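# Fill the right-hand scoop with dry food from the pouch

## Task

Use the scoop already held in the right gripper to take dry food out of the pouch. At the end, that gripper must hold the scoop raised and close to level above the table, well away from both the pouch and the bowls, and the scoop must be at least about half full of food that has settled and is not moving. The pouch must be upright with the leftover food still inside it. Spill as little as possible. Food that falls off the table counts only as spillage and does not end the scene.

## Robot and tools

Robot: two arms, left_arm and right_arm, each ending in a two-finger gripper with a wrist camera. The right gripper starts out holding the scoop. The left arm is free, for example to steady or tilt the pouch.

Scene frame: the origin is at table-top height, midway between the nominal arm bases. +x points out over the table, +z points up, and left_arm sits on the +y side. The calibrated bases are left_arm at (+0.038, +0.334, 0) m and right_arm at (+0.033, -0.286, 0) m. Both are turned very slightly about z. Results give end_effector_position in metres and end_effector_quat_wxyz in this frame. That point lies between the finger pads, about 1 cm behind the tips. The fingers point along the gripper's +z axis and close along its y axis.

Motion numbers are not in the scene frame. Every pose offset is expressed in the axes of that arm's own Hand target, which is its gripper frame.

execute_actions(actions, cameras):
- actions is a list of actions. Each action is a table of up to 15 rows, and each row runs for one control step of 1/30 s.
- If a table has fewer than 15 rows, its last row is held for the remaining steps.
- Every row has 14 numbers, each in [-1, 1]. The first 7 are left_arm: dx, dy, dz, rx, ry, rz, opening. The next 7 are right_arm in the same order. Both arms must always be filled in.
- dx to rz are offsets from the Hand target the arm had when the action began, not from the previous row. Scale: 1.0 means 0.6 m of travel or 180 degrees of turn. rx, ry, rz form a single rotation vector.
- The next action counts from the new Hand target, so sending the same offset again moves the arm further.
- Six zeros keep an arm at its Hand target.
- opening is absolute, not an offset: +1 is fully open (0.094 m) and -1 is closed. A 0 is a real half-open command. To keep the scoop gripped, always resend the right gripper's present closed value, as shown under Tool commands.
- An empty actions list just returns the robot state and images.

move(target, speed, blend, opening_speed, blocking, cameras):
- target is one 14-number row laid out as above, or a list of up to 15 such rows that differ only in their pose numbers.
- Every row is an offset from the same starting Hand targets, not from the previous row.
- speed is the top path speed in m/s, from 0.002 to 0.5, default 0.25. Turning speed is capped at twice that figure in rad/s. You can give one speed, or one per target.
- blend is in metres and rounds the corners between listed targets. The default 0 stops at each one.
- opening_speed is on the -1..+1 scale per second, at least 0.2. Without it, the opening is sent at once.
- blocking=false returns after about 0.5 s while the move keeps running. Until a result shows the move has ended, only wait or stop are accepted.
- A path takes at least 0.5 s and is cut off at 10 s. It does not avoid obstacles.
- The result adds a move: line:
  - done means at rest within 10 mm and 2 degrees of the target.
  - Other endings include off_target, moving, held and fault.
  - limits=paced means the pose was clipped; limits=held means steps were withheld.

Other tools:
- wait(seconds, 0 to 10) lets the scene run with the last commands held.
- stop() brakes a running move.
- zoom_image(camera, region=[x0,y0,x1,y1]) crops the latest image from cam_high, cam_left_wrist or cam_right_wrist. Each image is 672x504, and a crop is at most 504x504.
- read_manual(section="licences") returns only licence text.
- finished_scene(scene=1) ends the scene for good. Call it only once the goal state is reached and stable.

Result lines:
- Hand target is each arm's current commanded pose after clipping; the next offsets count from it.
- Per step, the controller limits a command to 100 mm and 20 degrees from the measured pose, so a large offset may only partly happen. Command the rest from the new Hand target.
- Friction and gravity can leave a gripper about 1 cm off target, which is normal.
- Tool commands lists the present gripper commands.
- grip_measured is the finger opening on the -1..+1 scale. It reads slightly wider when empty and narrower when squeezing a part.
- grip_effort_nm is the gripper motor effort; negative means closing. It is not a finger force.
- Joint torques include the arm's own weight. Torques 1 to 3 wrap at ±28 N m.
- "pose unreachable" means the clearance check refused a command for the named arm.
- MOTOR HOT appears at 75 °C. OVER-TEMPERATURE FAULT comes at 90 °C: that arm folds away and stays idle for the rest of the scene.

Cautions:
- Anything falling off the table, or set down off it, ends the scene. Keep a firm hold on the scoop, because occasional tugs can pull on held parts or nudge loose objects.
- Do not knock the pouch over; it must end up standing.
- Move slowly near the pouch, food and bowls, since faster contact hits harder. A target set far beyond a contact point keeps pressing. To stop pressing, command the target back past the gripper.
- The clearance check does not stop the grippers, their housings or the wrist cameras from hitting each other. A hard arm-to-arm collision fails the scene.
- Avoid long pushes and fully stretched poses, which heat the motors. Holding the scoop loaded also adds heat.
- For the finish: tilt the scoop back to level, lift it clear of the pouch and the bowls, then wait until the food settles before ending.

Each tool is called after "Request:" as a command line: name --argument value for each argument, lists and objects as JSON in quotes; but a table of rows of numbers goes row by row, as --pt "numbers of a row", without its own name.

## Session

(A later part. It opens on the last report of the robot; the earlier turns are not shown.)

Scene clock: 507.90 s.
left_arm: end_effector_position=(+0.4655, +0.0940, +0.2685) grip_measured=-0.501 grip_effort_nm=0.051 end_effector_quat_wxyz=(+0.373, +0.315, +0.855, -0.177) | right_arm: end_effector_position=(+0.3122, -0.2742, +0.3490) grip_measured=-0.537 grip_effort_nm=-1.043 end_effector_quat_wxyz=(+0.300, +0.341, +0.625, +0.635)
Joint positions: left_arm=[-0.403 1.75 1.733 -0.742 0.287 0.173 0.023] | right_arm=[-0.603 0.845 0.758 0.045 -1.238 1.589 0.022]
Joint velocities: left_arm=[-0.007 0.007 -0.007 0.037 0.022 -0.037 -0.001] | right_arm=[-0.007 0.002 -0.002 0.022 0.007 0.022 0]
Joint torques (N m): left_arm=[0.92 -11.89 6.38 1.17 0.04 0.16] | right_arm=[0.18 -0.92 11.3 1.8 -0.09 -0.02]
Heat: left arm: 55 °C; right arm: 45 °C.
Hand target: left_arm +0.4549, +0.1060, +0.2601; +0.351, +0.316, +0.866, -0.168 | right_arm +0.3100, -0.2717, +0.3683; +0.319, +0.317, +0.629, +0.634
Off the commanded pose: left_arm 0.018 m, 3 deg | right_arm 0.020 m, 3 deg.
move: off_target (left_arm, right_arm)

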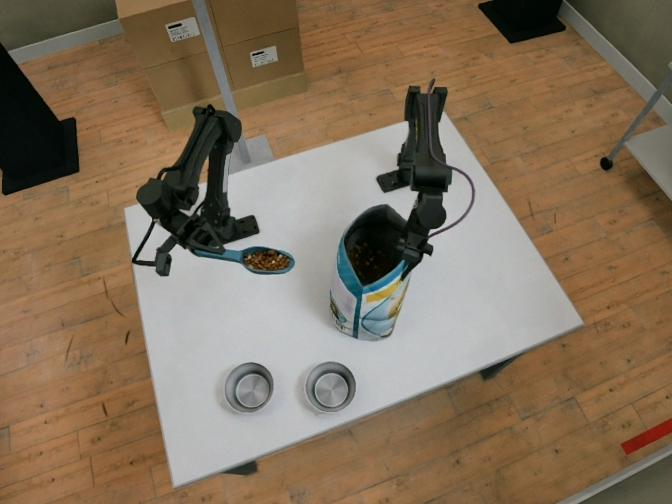

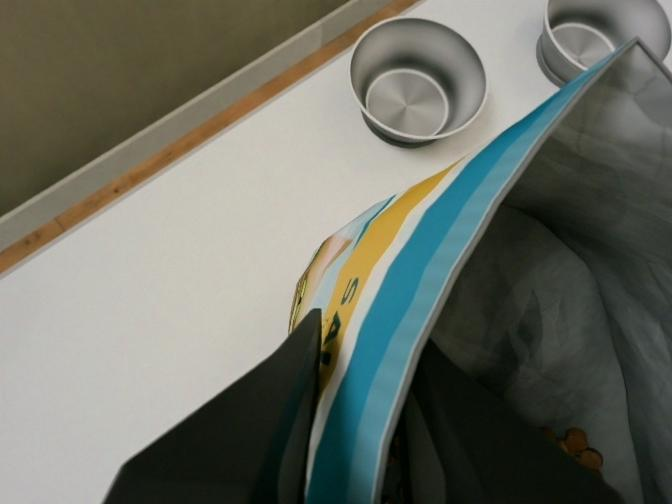

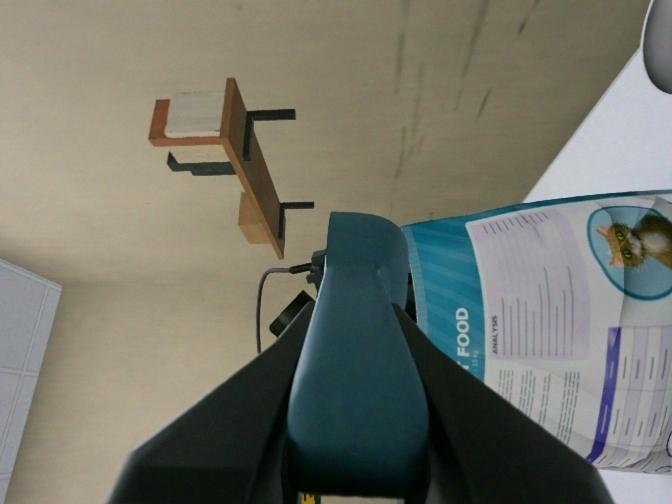

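Request:
move --target '[0.012,-0.006,-0.019,0,0,0,-0.5,0,0,0,0,0,0,-0.977304]' --speed 0.08

Request:
zoom_image --camera "cam_left_wrist" --region '[220, 200, 500, 410]'

Scene clock: 508.77 s.
left_arm: end_effector_position=(+0.4548, +0.0979, +0.2688) grip_measured=-0.501 grip_effort_nm=0.051 end_effector_quat_wxyz=(+0.370, +0.316, +0.855, -0.178) | right_arm: end_effector_position=(+0.3122, -0.2742, +0.3490) grip_measured=-0.537 grip_effort_nm=-1.043 end_effector_quat_wxyz=(+0.300, +0.341, +0.625, +0.635)
Joint positions: left_arm=[-0.403 1.709 1.691 -0.745 0.291 0.175 0.023] | right_arm=[-0.603 0.845 0.758 0.045 -1.238 1.589 0.022]
Joint velocities: left_arm=[-0.017 0.012 -0.017 -0.007 -0.037 -0.007 0.001] | right_arm=[0.007 -0.017 0.002 0.037 -0.007 -0.037 0.001]
Joint torques (N m): left_arm=[1.16 -12.56 6.19 1.15 0 0.16] | right_arm=[0.14 -0.88 11.4 1.78 -0.08 0]
Heat: left arm: 54 °C; right arm: 45 °C.
Hand target: left_arm +0.4428, +0.1123, +0.2631; +0.351, +0.316, +0.866, -0.167 | right_arm +0.3100, -0.2717, +0.3683; +0.319, +0.317, +0.629, +0.634
Off the commanded pose: left_arm 0.020 m, 3 deg | right_arm 0.020 m, 3 deg.
move: off_target (left_arm, right_arm)

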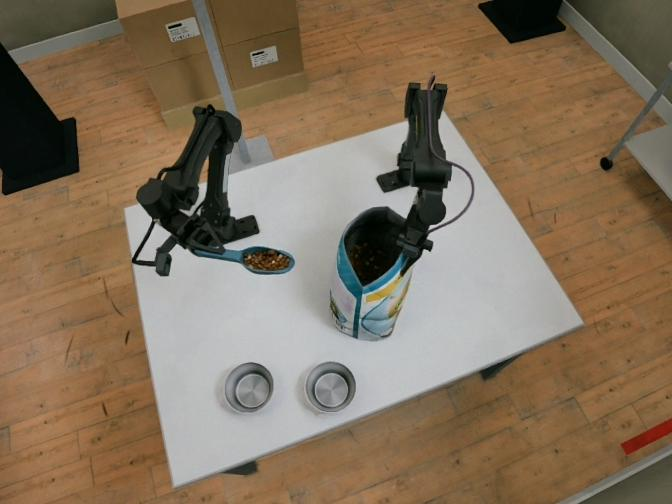

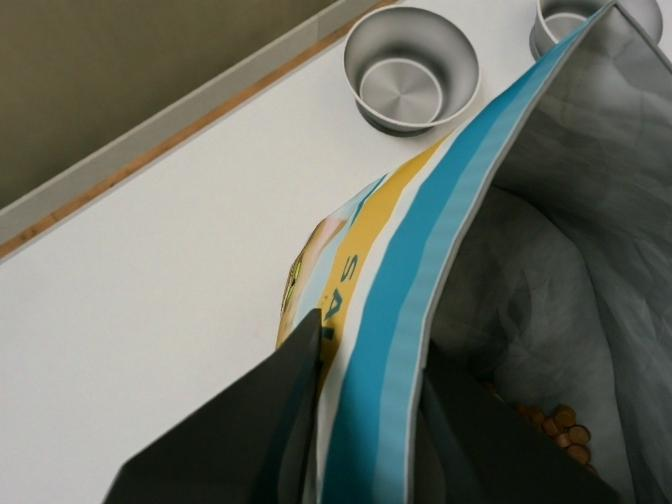

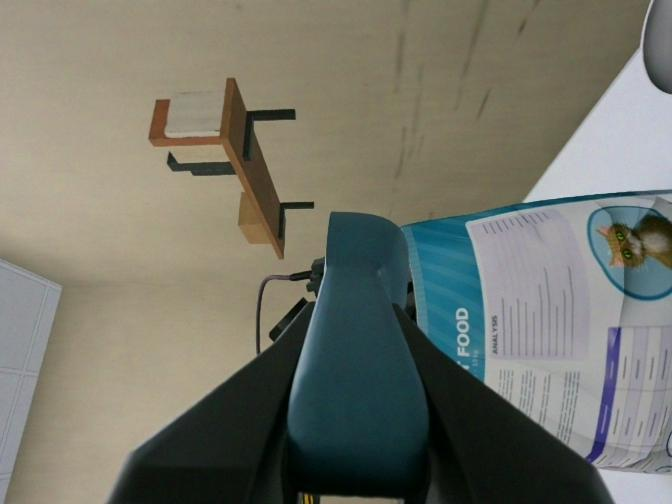

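Scaled by 1.800 from the camera's 672x504 image, which has a finer 960x720 frame.

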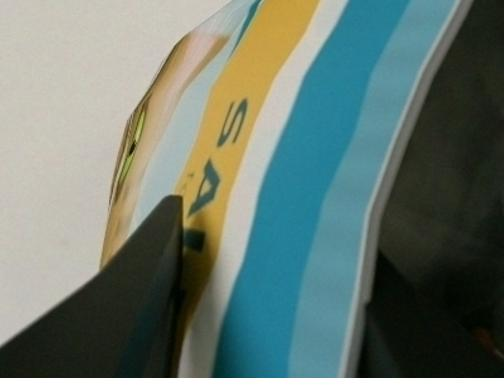

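Request:
move --target '[0,0,0,0,0,0,-1,0,0,0,0,0,0,-0.977304]' --opening_speed 1.0

Request:
zoom_image --camera "cam_left_wrist" --region '[220, 200, 500, 410]'

Scene clock: 509.73 s.
left_arm: end_effector_position=(+0.4542, +0.0982, +0.2704) grip_measured=-0.984 grip_effort_nm=-0.882 end_effector_quat_wxyz=(+0.372, +0.319, +0.853, -0.177) | right_arm: end_effector_position=(+0.3122, -0.2742, +0.3490) grip_measured=-0.537 grip_effort_nm=-1.043 end_effector_quat_wxyz=(+0.300, +0.341, +0.625, +0.635)
Joint positions: left_arm=[-0.403 1.705 1.691 -0.746 0.291 0.182 0.001] | right_arm=[-0.603 0.845 0.758 0.045 -1.238 1.589 0.022]
Joint velocities: left_arm=[0.017 0.002 0.012 -0.037 0.022 0.022 0] | right_arm=[-0.002 -0.007 -0.007 0.066 0.051 0.051 0.001]
Joint torques (N m): left_arm=[1.14 -12.12 6.19 1.16 0.02 0.09] | right_arm=[0.13 -0.91 11.3 1.79 -0.07 -0.01]
Heat: left arm: 54 °C; right arm: 45 °C.
Hand target: left_arm +0.4428, +0.1123, +0.2631; +0.351, +0.316, +0.866, -0.167 | right_arm +0.3100, -0.2717, +0.3683; +0.319, +0.317, +0.629, +0.634
Off the commanded pose: left_arm 0.020 m, 3 deg | right_arm 0.020 m, 3 deg.
move: off_target (left_arm, right_arm)

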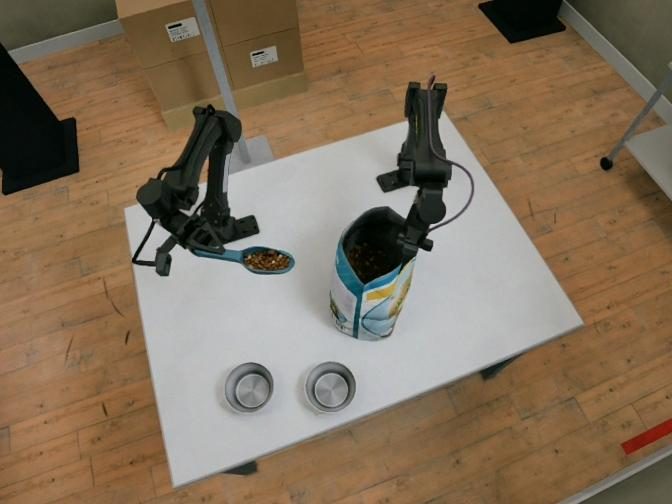

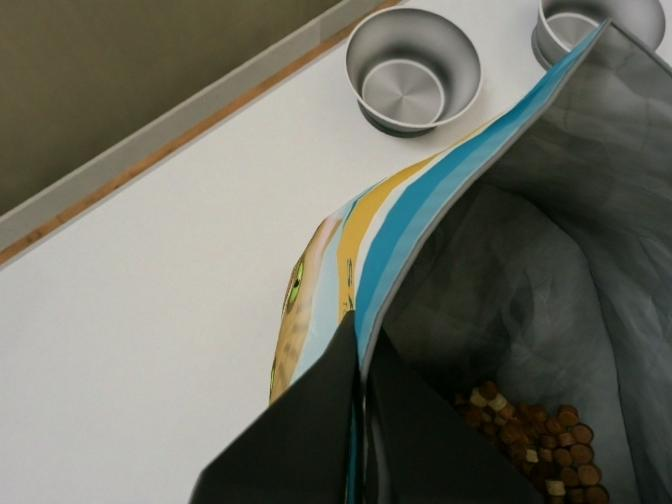

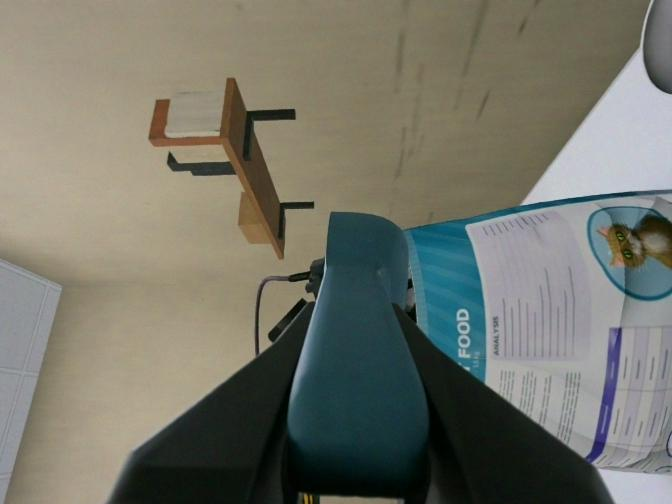

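Scaled by 1.800 from the camera's 672x504 image, which has a finer 960x720 frame.

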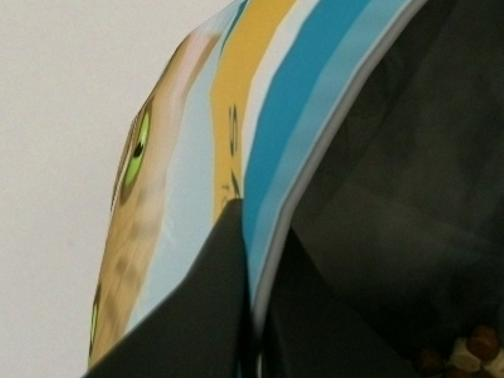

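Request:
move --target '[-0.04,0.0023,0,0,0,0,-1,-0.113,0.0292,-0.1357,0,0,0,-0.977304]' --speed 0.1 --cameras '["cam_high"]'

Scene clock: 512.77 s.
left_arm: end_effector_position=(+0.4555, +0.1030, +0.2759) grip_measured=-0.984 grip_effort_nm=-0.877 end_effector_quat_wxyz=(+0.352, +0.315, +0.866, -0.164) | right_arm: end_effector_position=(+0.2862, -0.3765, +0.3737) grip_measured=-0.537 grip_effort_nm=-1.048 end_effector_quat_wxyz=(+0.352, +0.379, +0.597, +0.614)
Joint positions: left_arm=[-0.401 1.748 1.801 -0.862 0.268 0.183 0.001] | right_arm=[-1.065 1.001 0.891 0.11 -1.556 1.616 0.022]
Joint velocities: left_arm=[0.012 0.002 -0.017 -0.037 -0.051 0.037 0] | right_arm=[0.002 0.007 0.007 0.007 -0.051 -0.037 0]
Joint torques (N m): left_arm=[0.44 -8.64 10.33 1.5 0.19 0.01] | right_arm=[-0.44 -1.42 10.92 1.36 -0.03 0.03]
Heat: left arm: 54 °C; right arm: 45 °C.
Hand target: left_arm +0.4571, +0.1033, +0.2804; +0.351, +0.316, +0.865, -0.167 | right_arm +0.2840, -0.3764, +0.3868; +0.320, +0.316, +0.625, +0.638
Off the commanded pose: left_arm 0.004 m, 0 deg | right_arm 0.012 m, 9 deg.
joint sent to its limit (right arm) — joint 5 (wrist yaw), lower limit. The joint targets are off in orientation, not in position.
move: off_target (right_arm)
Images, in order (width x height): cam_high 672x504.

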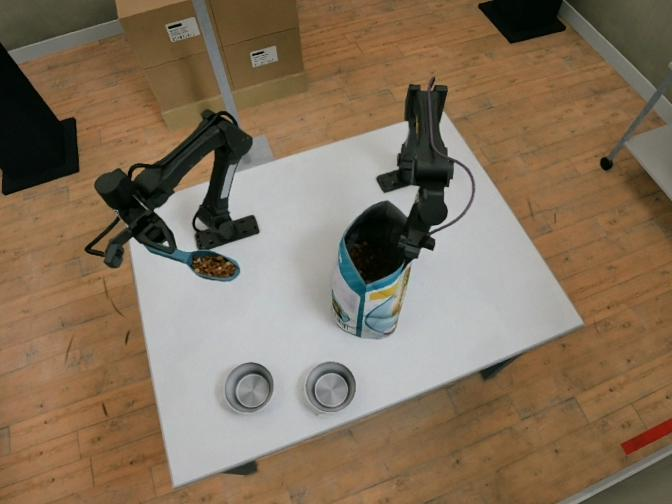

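Request:
move --pt "-0.0735 0.0095 -0.0208 -0.0059 -0.0618 0.0209 -1 0 0 0 0 -0.139 0 -0.977304" --pt "-0.073 -0.1883 -0.0378 -0.0115 -0.0843 0.0209 -1 0 0 0 0 -0.139 0 -0.977304" --speed 0.07 --blend 0.015

Scene clock: 527.20 s.
left_arm: end_effector_position=(+0.3976, +0.0275, +0.2771) grip_measured=-0.984 grip_effort_nm=-0.867 end_effector_quat_wxyz=(+0.398, +0.324, +0.848, -0.135) | right_arm: end_effector_position=(+0.2842, -0.3787, +0.3888) grip_measured=-0.537 grip_effort_nm=-1.043 end_effector_quat_wxyz=(+0.443, +0.451, +0.539, +0.557)
Joint positions: left_arm=[-0.707 1.635 1.618 -0.686 -0.017 0.024 0.001] | right_arm=[-1.033 0.811 0.869 -0.021 -1.24 1.63 0.022]
Joint velocities: left_arm=[-0.007 0.012 -0.007 0.066 0.095 -0.037 -0.002] | right_arm=[0.007 -0.007 -0.027 0.007 0.037 0.037 0]
Joint torques (N m): left_arm=[-1.25 -15.98 8.92 3.22 0.21 -0.18] | right_arm=[0.62 -1.24 6.09 1.57 0.15 -0.16]
Heat: left arm: 54 °C; right arm: 45 °C.
Hand target: left_arm +0.3965, +0.0131, +0.3362; +0.474, +0.311, +0.804, -0.179 | right_arm +0.2838, -0.3766, +0.3858; +0.447, +0.448, +0.542, +0.553
Off the commanded pose: left_arm 0.060 m, 11 deg | right_arm 0.003 m, 1 deg.
move: off_target (left_arm)

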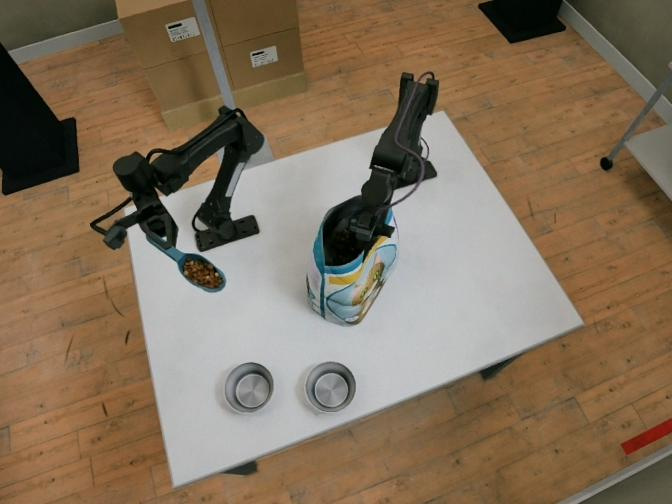

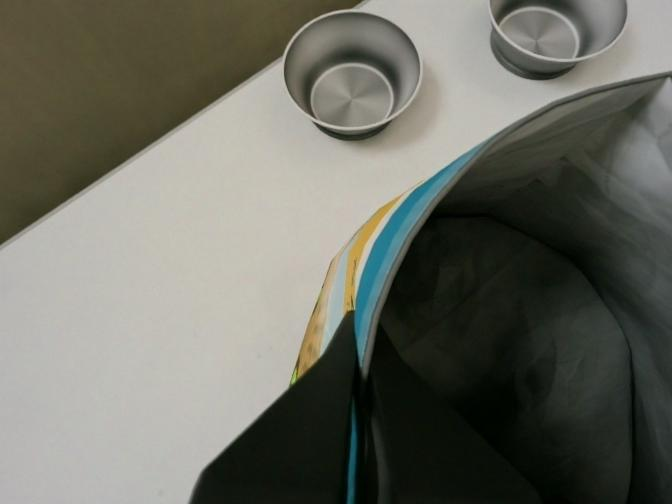

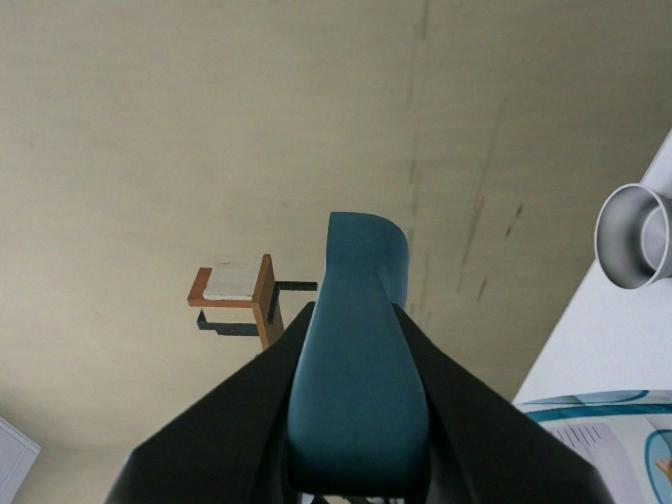

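Request:
move --target '[-0.0437,0,-0.0243,0,0,0,-1,0,0,0,0,0,0,-0.977304]' --speed 0.06 --cameras '["cam_high"]'

Scene clock: 528.47 s.
left_arm: end_effector_position=(+0.3862, +0.0331, +0.2913) grip_measured=-0.984 grip_effort_nm=-0.867 end_effector_quat_wxyz=(+0.383, +0.329, +0.853, -0.131) | right_arm: end_effector_position=(+0.2842, -0.3787, +0.3888) grip_measured=-0.537 grip_effort_nm=-1.048 end_effector_quat_wxyz=(+0.443, +0.451, +0.539, +0.557)
Joint positions: left_arm=[-0.714 1.631 1.699 -0.806 -0.016 0.024 0.001] | right_arm=[-1.033 0.811 0.869 -0.021 -1.24 1.63 0.022]
Joint velocities: left_arm=[0.002 -0.007 0.022 -0.037 -0.022 -0.007 0] | right_arm=[0.007 0.007 -0.012 -0.051 0.125 0.037 0.001]
Joint torques (N m): left_arm=[-0.72 -13.31 14.08 3.15 0.19 -0.18] | right_arm=[0.66 -1.18 6.2 1.58 0.17 -0.15]
Heat: left arm: 54 °C; right arm: 45 °C.
Hand target: left_arm +0.3965, +0.0132, +0.3662; +0.474, +0.312, +0.804, -0.179 | right_arm +0.2838, -0.3766, +0.3858; +0.447, +0.447, +0.542, +0.553
Off the commanded pose: left_arm 0.078 m, 13 deg | right_arm 0.004 m, 1 deg.
move: off_target (left_arm)
Images, in order (width x height): cam_high 672x504.

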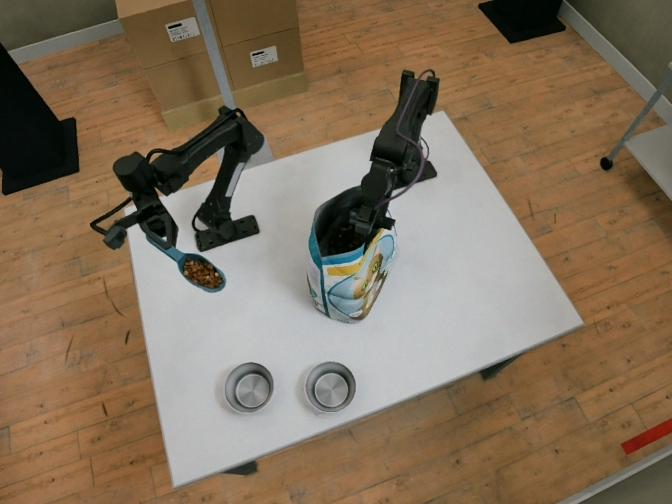

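Request:
move --target '[-0.0417,0.0781,0.076,0,0,0,-1,0,0,0,0,0,0,-0.977304]' --speed 0.04 --cameras '["cam_high"]'

Scene clock: 531.07 s.
left_arm: end_effector_position=(+0.4280, +0.0365, +0.2847) grip_measured=-0.984 grip_effort_nm=-0.862 end_effector_quat_wxyz=(+0.350, +0.329, +0.865, -0.146) | right_arm: end_effector_position=(+0.2842, -0.3787, +0.3888) grip_measured=-0.537 grip_effort_nm=-1.038 end_effector_quat_wxyz=(+0.443, +0.451, +0.539, +0.557)
Joint positions: left_arm=[-0.61 1.802 1.912 -0.908 0.1 0.07 0.001] | right_arm=[-1.033 0.811 0.869 -0.021 -1.24 1.63 0.022]
Joint velocities: left_arm=[-0.017 -0.002 0.002 0.007 -0.007 0.022 0] | right_arm=[-0.007 -0.012 0.002 -0.007 -0.007 -0.11 0.001]
Joint torques (N m): left_arm=[0.69 -12.52 15.32 3.83 0.09 -0.01] | right_arm=[0.66 -1.2 6.12 1.57 0.14 -0.18]
Heat: left arm: 55 °C; right arm: 44 °C.
Hand target: left_arm +0.4662, +0.0128, +0.3660; +0.473, +0.312, +0.804, -0.179 | right_arm +0.2838, -0.3766, +0.3858; +0.447, +0.447, +0.542, +0.553
Off the commanded pose: left_arm 0.093 m, 16 deg | right_arm 0.004 m, 1 deg.
move: off_target (left_arm)
Images, in order (width x height): cam_high 672x504.

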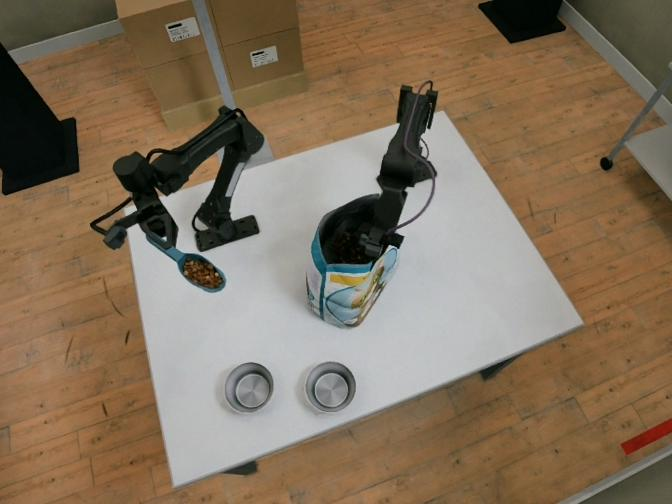

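Request:
move --pt "0.1045 0.1155 -0.0287 0.0071 0.0222 -0.0002 -1 0 0 0 0 0 0 -0.977304" --pt "0.1805 0.1003 -0.028 0.0115 0.0843 -0.0209 -1 0 0 0 0 0 0 -0.977304" --speed 0.07 --blend 0.01

Request:
zoom_image --camera "cam_high" --region '[290, 160, 460, 360]'

Scene clock: 536.87 s.
left_arm: end_effector_position=(+0.4578, +0.0894, +0.2729) grip_measured=-0.984 grip_effort_nm=-0.872 end_effector_quat_wxyz=(+0.354, +0.329, +0.856, -0.182) | right_arm: end_effector_position=(+0.2842, -0.3787, +0.3888) grip_measured=-0.537 grip_effort_nm=-1.043 end_effector_quat_wxyz=(+0.443, +0.451, +0.539, +0.557)
Joint positions: left_arm=[-0.412 1.771 1.802 -0.829 0.305 0.191 0.001] | right_arm=[-1.033 0.811 0.869 -0.021 -1.24 1.63 0.022]
Joint velocities: left_arm=[-0.002 -0.007 -0.002 -0.037 0.022 -0.11 0] | right_arm=[0.002 0.022 -0.007 -0.095 -0.066 -0.095 0]
Joint torques (N m): left_arm=[0.84 -11.47 9.36 1.24 -0.2 -0.12] | right_arm=[0.62 -1.16 6.19 1.59 0.14 -0.14]
Heat: left arm: 56 °C; right arm: 43 °C.
Hand target: left_arm +0.4559, +0.1017, +0.2792; +0.351, +0.316, +0.865, -0.167 | right_arm +0.2838, -0.3766, +0.3858; +0.447, +0.447, +0.542, +0.553
Off the commanded pose: left_arm 0.016 m, 3 deg | right_arm 0.004 m, 1 deg.
move: off_target (left_arm)

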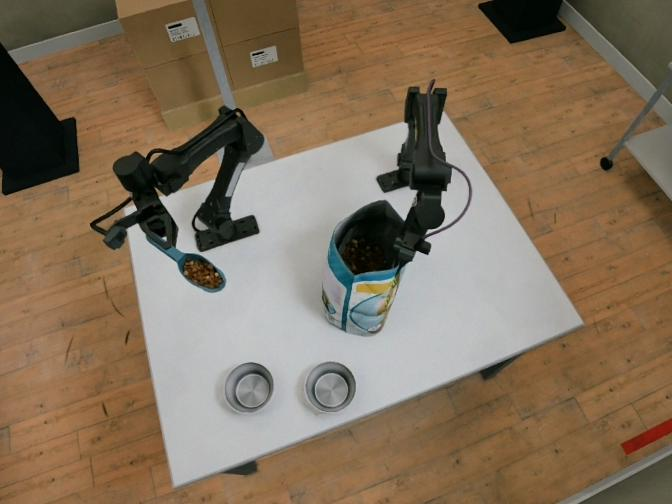

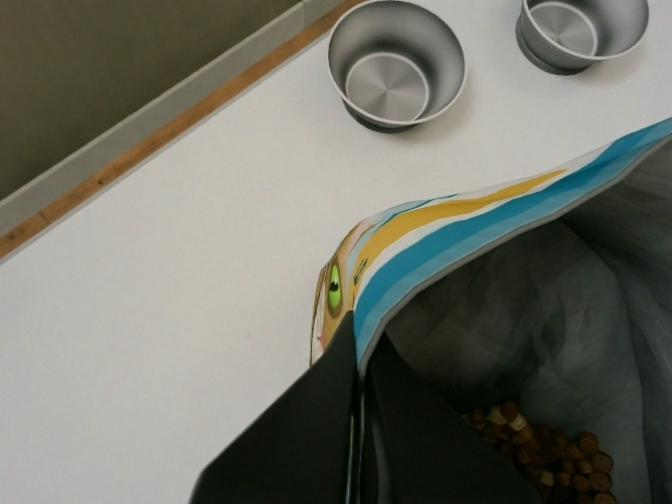

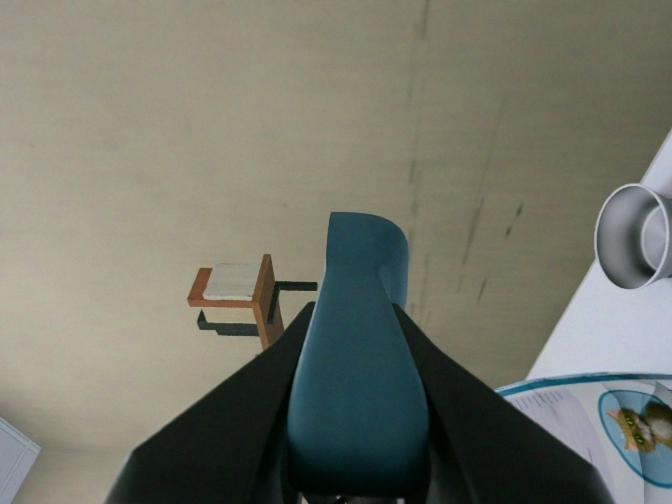

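Scaled by 2.520 from the camera's 672x504 image, which has a finer 960x720 frame.

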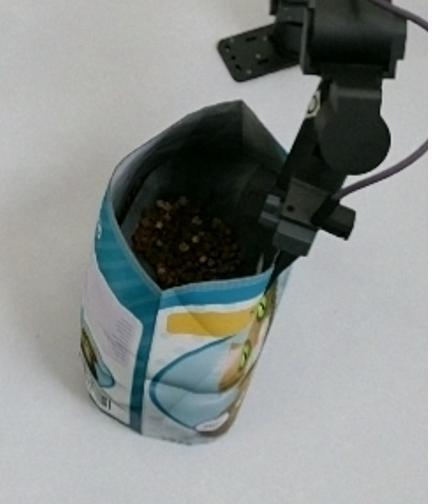

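Request:
zoom_image --camera "cam_high" --region '[310, 190, 400, 345]'

Scaled by 3.252 from the camera's 672x504 image, which has a finer 960x720 frame.

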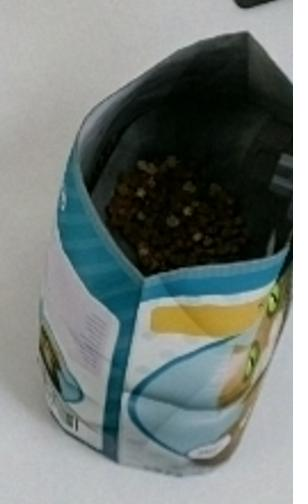

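Request:
move --target '[0,0,0,0,0,0,-0.75,0,0,0,0,0,0,-0.977304]' --opening_speed 0.4 --cameras '["cam_high"]'

Request:
zoom_image --camera "cam_high" --region '[310, 190, 420, 345]'

Scene clock: 538.93 s.
left_arm: end_effector_position=(+0.4578, +0.0905, +0.2730) grip_measured=-0.751 grip_effort_nm=0.071 end_effector_quat_wxyz=(+0.353, +0.328, +0.857, -0.180) | right_arm: end_effector_position=(+0.2842, -0.3787, +0.3888) grip_measured=-0.537 grip_effort_nm=-1.043 end_effector_quat_wxyz=(+0.443, +0.451, +0.539, +0.557)
Joint positions: left_arm=[-0.412 1.771 1.805 -0.835 0.3 0.191 0.012] | right_arm=[-1.033 0.811 0.869 -0.021 -1.24 1.63 0.022]
Joint velocities: left_arm=[0.022 -0.002 -0.002 -0.037 0.037 -0.007 0] | right_arm=[-0.017 0.002 0.007 0.007 -0.037 0.022 0.001]
Joint torques (N m): left_arm=[0.85 -11.4 9.14 1.3 -0.15 -0.12] | right_arm=[0.61 -1.11 6.16 1.59 0.12 -0.15]
Heat: left arm: 56 °C; right arm: 43 °C.
Hand target: left_arm +0.4559, +0.1017, +0.2790; +0.351, +0.316, +0.866, -0.167 | right_arm +0.2838, -0.3766, +0.3858; +0.447, +0.447, +0.542, +0.553
Off the commanded pose: left_arm 0.013 m, 2 deg | right_arm 0.004 m, 1 deg.
move: off_target (left_arm)
Images, in order (width x height): cam_high 672x504.

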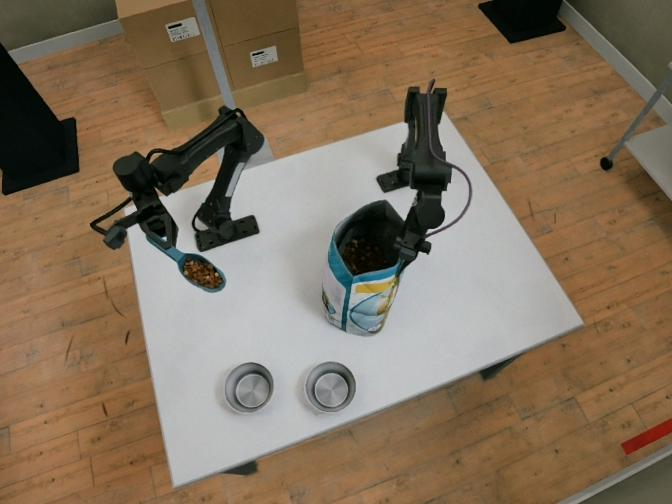

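Scaled by 3.252 from the camera's 672x504 image, which has a finer 960x720 frame.

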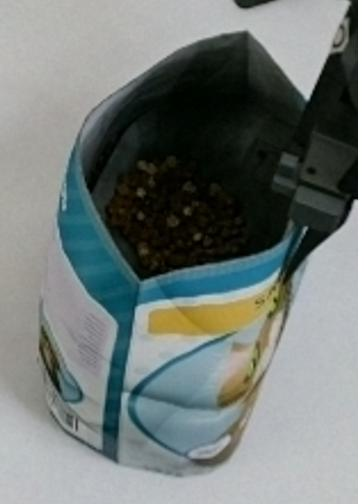

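Request:
move --pt "0 0 -0.1833 0 0 0 -0.75 0 0 0 0 0 0 -0.977304" --pt "-0.12 0.0 -0.2333 0 0 0 -0.75 0 0 0 0 0 0 -0.977304" --speed 0.15 --blend 0.02

Request:
zoom_image --camera "cam_high" --region '[310, 190, 420, 345]'

Scene clock: 541.13 s.
left_arm: end_effector_position=(+0.4245, +0.1480, +0.4349) grip_measured=-0.751 grip_effort_nm=0.071 end_effector_quat_wxyz=(+0.417, +0.303, +0.840, -0.169) | right_arm: end_effector_position=(+0.2842, -0.3787, +0.3888) grip_measured=-0.537 grip_effort_nm=-1.038 end_effector_quat_wxyz=(+0.443, +0.451, +0.539, +0.557)
Joint positions: left_arm=[-0.308 1.982 2.843 -1.542 0.331 0.219 0.012] | right_arm=[-1.033 0.811 0.869 -0.021 -1.24 1.63 0.022]
Joint velocities: left_arm=[0.002 0.002 -0.002 -0.037 -0.037 -0.11 -0.001] | right_arm=[0.007 0.002 0.002 -0.037 0.007 0.051 -0.001]
Joint torques (N m): left_arm=[-0.44 -6.78 6.17 1.72 0.17 -0.13] | right_arm=[0.68 -1.26 6.11 1.59 0.14 -0.17]
Heat: left arm: 55 °C; right arm: 43 °C.
Hand target: left_arm +0.4260, +0.1437, +0.4279; +0.351, +0.315, +0.866, -0.167 | right_arm +0.2838, -0.3766, +0.3857; +0.447, +0.448, +0.542, +0.553
Off the commanded pose: left_arm 0.009 m, 8 deg | right_arm 0.004 m, 1 deg.
elbow stopped short (left arm): the move would have taken joint 3 (elbow) straighter than the controller allows.
move: off_target (left_arm)

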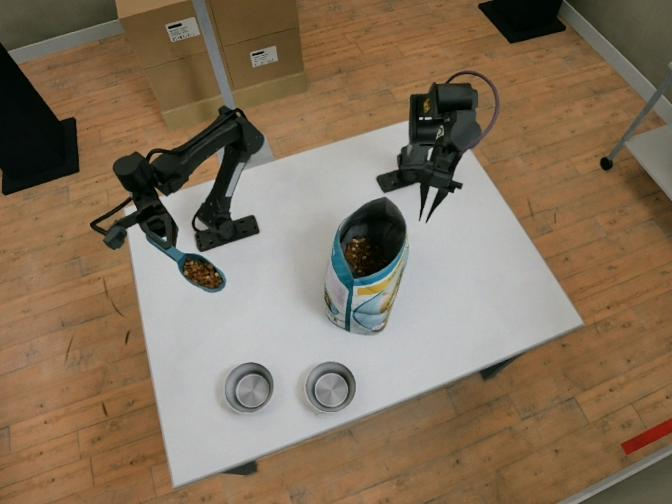

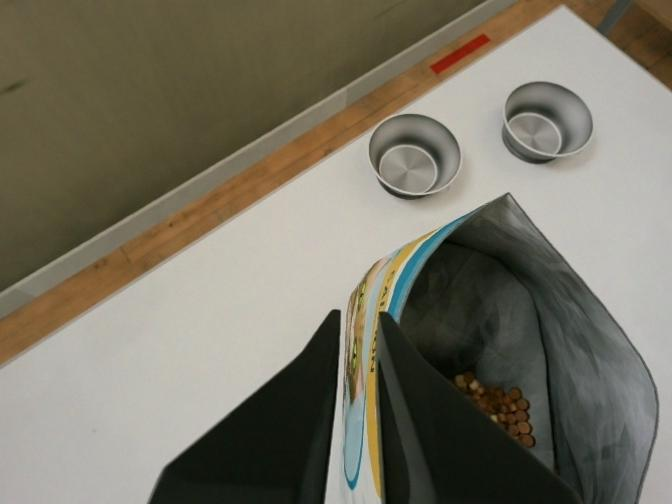

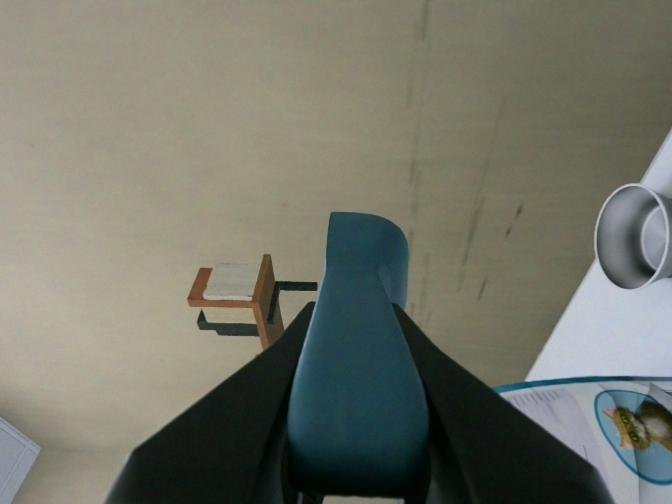

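Scaled by 3.252 from the camera's 672x504 image, which has a finer 960x720 frame.

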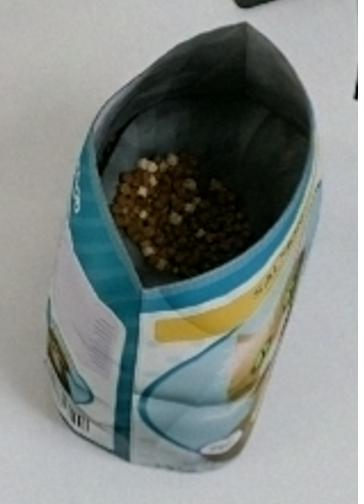

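Request:
move --pt "0.1662 -0.186 0.0108 -0.07 -0.023 -0.046 -0.75 0 0 0 0 0 0 -0.977304" --pt "0.3017 -0.3398 0.0313 -0.1388 -0.0465 -0.0911 -0.75 0 0 0 0 0 0 -0.977304" --pt "0.4948 -0.3383 0.3597 -0.1388 -0.0465 -0.0911 -0.75 0 0 0 0 0 0 -0.977304" --speed '[0.15,0.15,0.12]' --blend 0.02

Scene clock: 548.23 s.
left_arm: end_effector_position=(+0.2336, +0.0018, +0.0898) grip_measured=-0.751 grip_effort_nm=0.066 end_effector_quat_wxyz=(+0.444, +0.090, +0.889, -0.059) | right_arm: end_effector_position=(+0.2842, -0.3787, +0.3888) grip_measured=-0.537 grip_effort_nm=-1.038 end_effector_quat_wxyz=(+0.443, +0.451, +0.539, +0.557)
Joint positions: left_arm=[-1.379 1.686 0.937 -0.323 -0.822 -0.962 0.012] | right_arm=[-1.033 0.811 0.869 -0.021 -1.24 1.63 0.022]
Joint velocities: left_arm=[0.007 -0.022 -0.007 -0.066 -0.081 -0.051 0] | right_arm=[-0.022 -0.007 -0.012 -0.066 0.037 -0.037 0]
Joint torques (N m): left_arm=[0.49 -6.9 6.05 1.28 -0.42 0.09] | right_arm=[0.66 -1.17 6.24 1.57 0.15 -0.15]
Heat: left arm: 54 °C; right arm: 43 °C.
Hand target: left_arm +0.2359, +0.0059, +0.0830; +0.445, +0.095, +0.889, -0.046 | right_arm +0.2838, -0.3766, +0.3857; +0.447, +0.447, +0.542, +0.553
Off the commanded pose: left_arm 0.013 m, 2 deg | right_arm 0.004 m, 1 deg.
move: off_target (left_arm)

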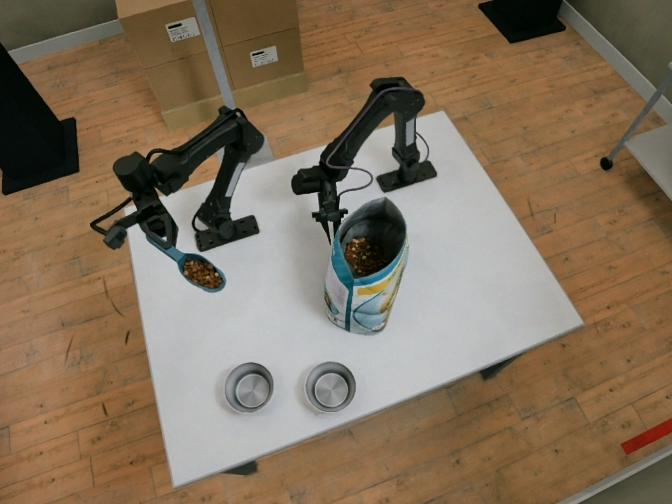

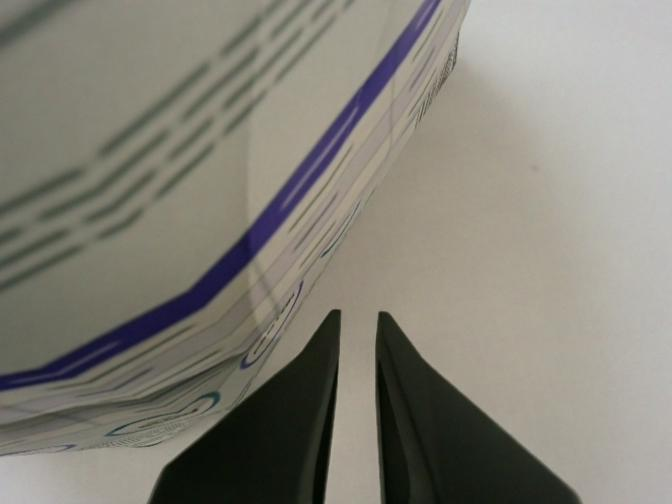

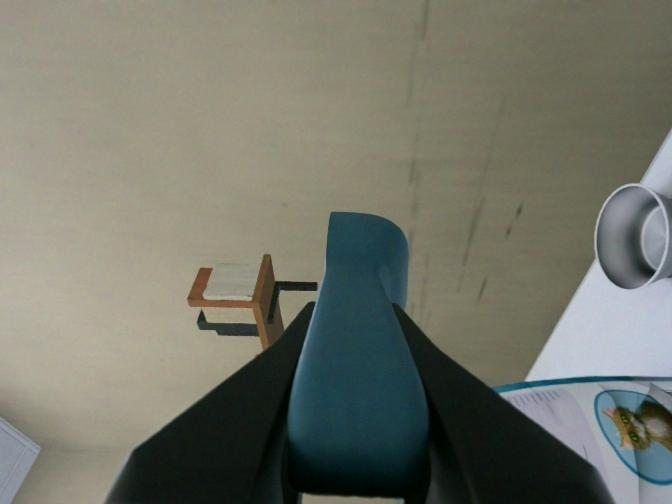

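Request:
zoom_image --camera "cam_left_wrist" --region '[180, 0, 500, 240]'

Request:
zoom_image --camera "cam_high" --region '[290, 190, 420, 345]'

Scaled by 1.575 from the camera's 672x504 image, which has a finer 960x720 frame.

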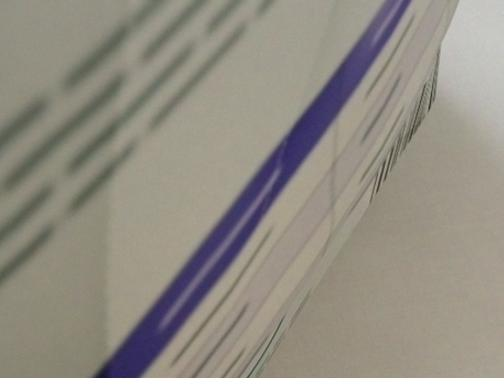

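Scaled by 3.252 from the camera's 672x504 image, which has a finer 960x720 frame.

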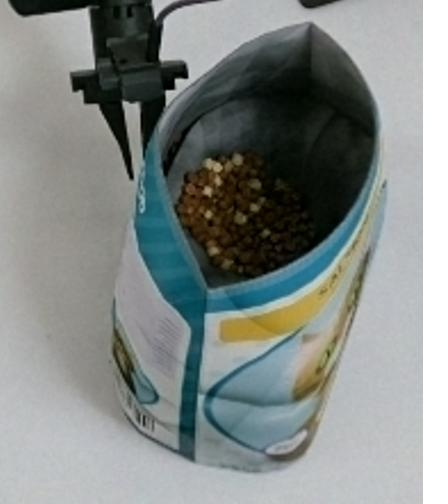

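Request:
move --pt "-0.0802 -0.2035 0.0033 0.1409 -0.1083 0.0793 -1 0 0 0 0 0 0 -0.977304" --pt "-0.1068 -0.3202 0.1997 0.1409 -0.1083 0.0793 -1 0 0 0 0 0 0 -0.977304" --speed 0.12 --blend 0.02

Scene clock: 555.10 s.
left_arm: end_effector_position=(+0.3256, -0.2081, +0.0780) grip_measured=-0.994 grip_effort_nm=-0.320 end_effector_quat_wxyz=(+0.567, +0.276, +0.748, -0.209) | right_arm: end_effector_position=(+0.2842, -0.3787, +0.3888) grip_measured=-0.537 grip_effort_nm=-1.043 end_effector_quat_wxyz=(+0.443, +0.451, +0.539, +0.557)
Joint positions: left_arm=[-1.216 2.32 1.371 0.636 -0.496 -0.152 0] | right_arm=[-1.033 0.811 0.869 -0.021 -1.24 1.63 0.022]
Joint velocities: left_arm=[-0.002 0.022 0.012 0.007 -0.066 0.007 -0.001] | right_arm=[-0.012 0.007 0.002 0.022 -0.022 -0.007 -0.001]
Joint torques (N m): left_arm=[0.23 -11.29 8.75 1.92 -0.07 0.07] | right_arm=[0.66 -1.2 6.09 1.57 0.12 -0.18]
Heat: left arm: 53 °C; right arm: 42 °C.
Hand target: left_arm +0.3278, -0.2108, +0.0649; +0.560, +0.286, +0.752, -0.198 | right_arm +0.2838, -0.3766, +0.3857; +0.447, +0.447, +0.542, +0.553
Off the commanded pose: left_arm 0.016 m, 2 deg | right_arm 0.004 m, 1 deg.
move: off_target (left_arm)

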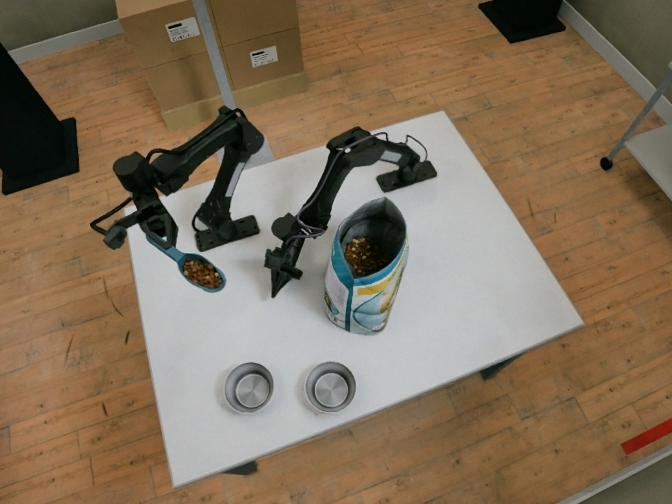

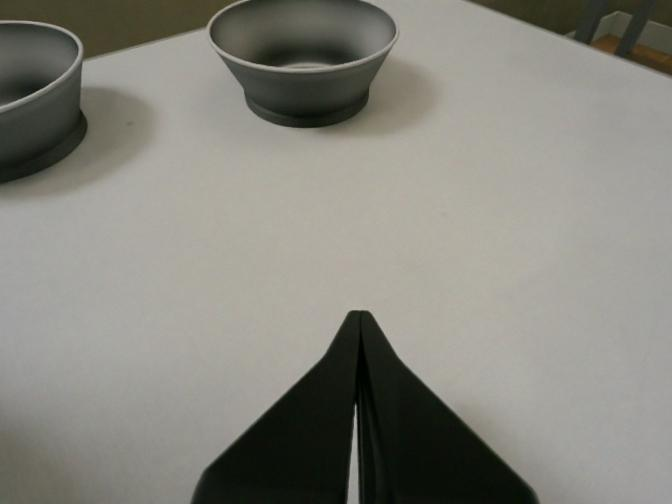

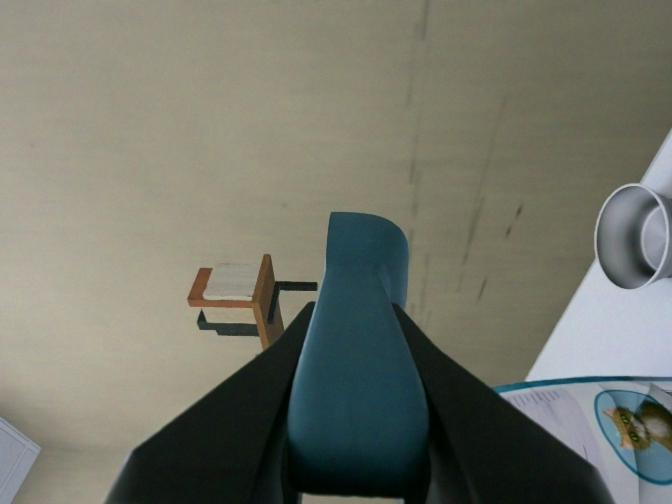

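Request:
wait --seconds 0.2

Request:
zoom_image --camera "cam_right_wrist" --region '[180, 180, 560, 504]'

Request:
zoom_image --camera "cam_high" --region '[300, 120, 560, 400]'

Scene clock: 556.30 s.
left_arm: end_effector_position=(+0.3255, -0.2082, +0.0779) grip_measured=-0.994 grip_effort_nm=-0.315 end_effector_quat_wxyz=(+0.567, +0.276, +0.748, -0.209) | right_arm: end_effector_position=(+0.2842, -0.3787, +0.3888) grip_measured=-0.537 grip_effort_nm=-1.043 end_effector_quat_wxyz=(+0.443, +0.451, +0.539, +0.557)
Joint positions: left_arm=[-1.216 2.32 1.371 0.636 -0.495 -0.152 0] | right_arm=[-1.033 0.811 0.869 -0.021 -1.24 1.63 0.022]
Joint velocities: left_arm=[0.012 -0.007 -0.012 -0.051 -0.066 0.051 0.001] | right_arm=[-0.017 -0.027 -0.012 -0.007 0.081 0.007 0]
Joint torques (N m): left_arm=[0.24 -11.3 8.76 1.94 -0.06 0.08] | right_arm=[0.53 -1.16 6.2 1.58 0.15 -0.16]
Heat: left arm: 53 °C; right arm: 42 °C.
Hand target: left_arm +0.3278, -0.2108, +0.0649; +0.560, +0.286, +0.752, -0.198 | right_arm +0.2838, -0.3766, +0.3857; +0.447, +0.447, +0.542, +0.553
Tool commands: left_gripper/opening=-1.0 right_gripper/opening=-0.977304
Off the commanded pose: left_arm 0.016 m, 2 deg | right_arm 0.004 m, 1 deg.
wait: 0.20 s; at rest from the start

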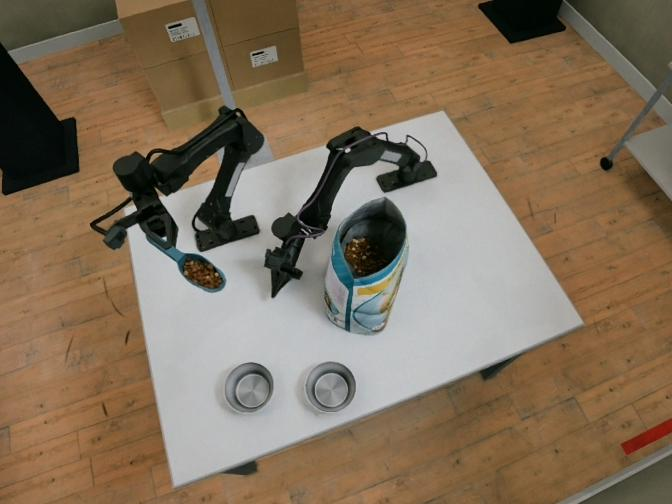

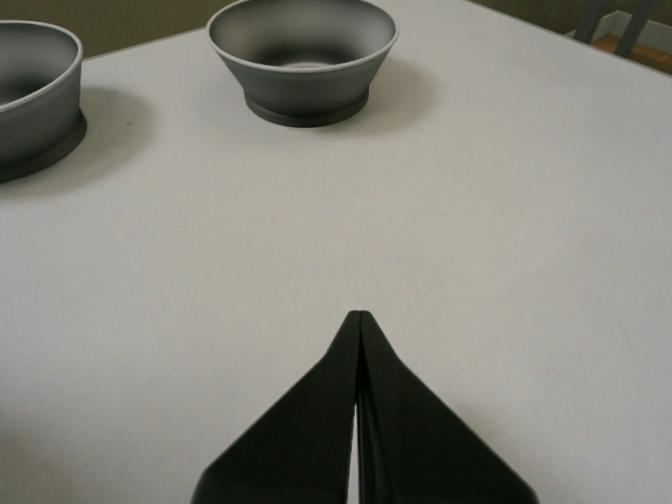

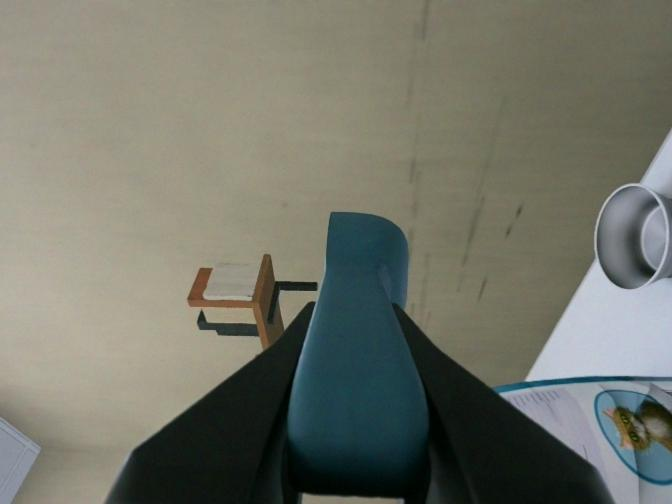

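Scaled by 1.326 from the camera's 672x504 image, which has a finer 960x720 frame.

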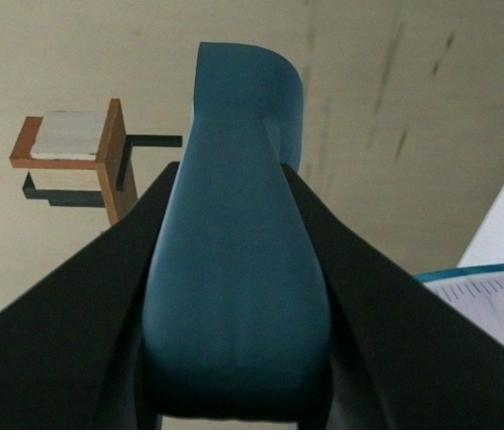

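Scaled by 1.800 from the camera's 672x504 image, which has a finer 960x720 frame.

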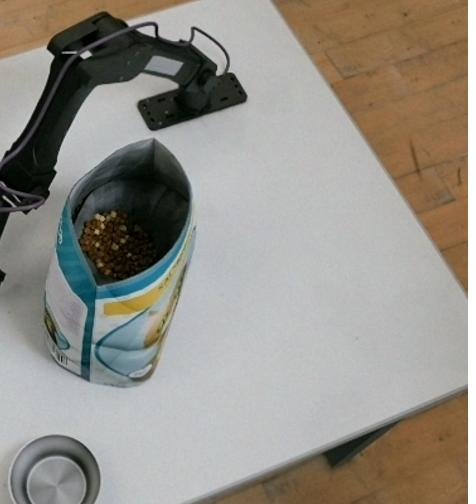

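Request:
zoom_image --camera "cam_high" --region '[130, 210, 250, 310]'

Scaled by 4.200 from the camera's 672x504 image, which has a finer 960x720 frame.

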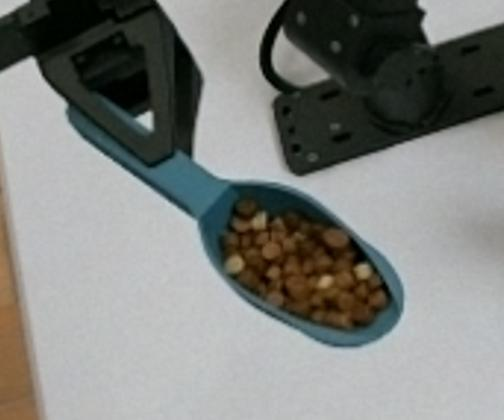

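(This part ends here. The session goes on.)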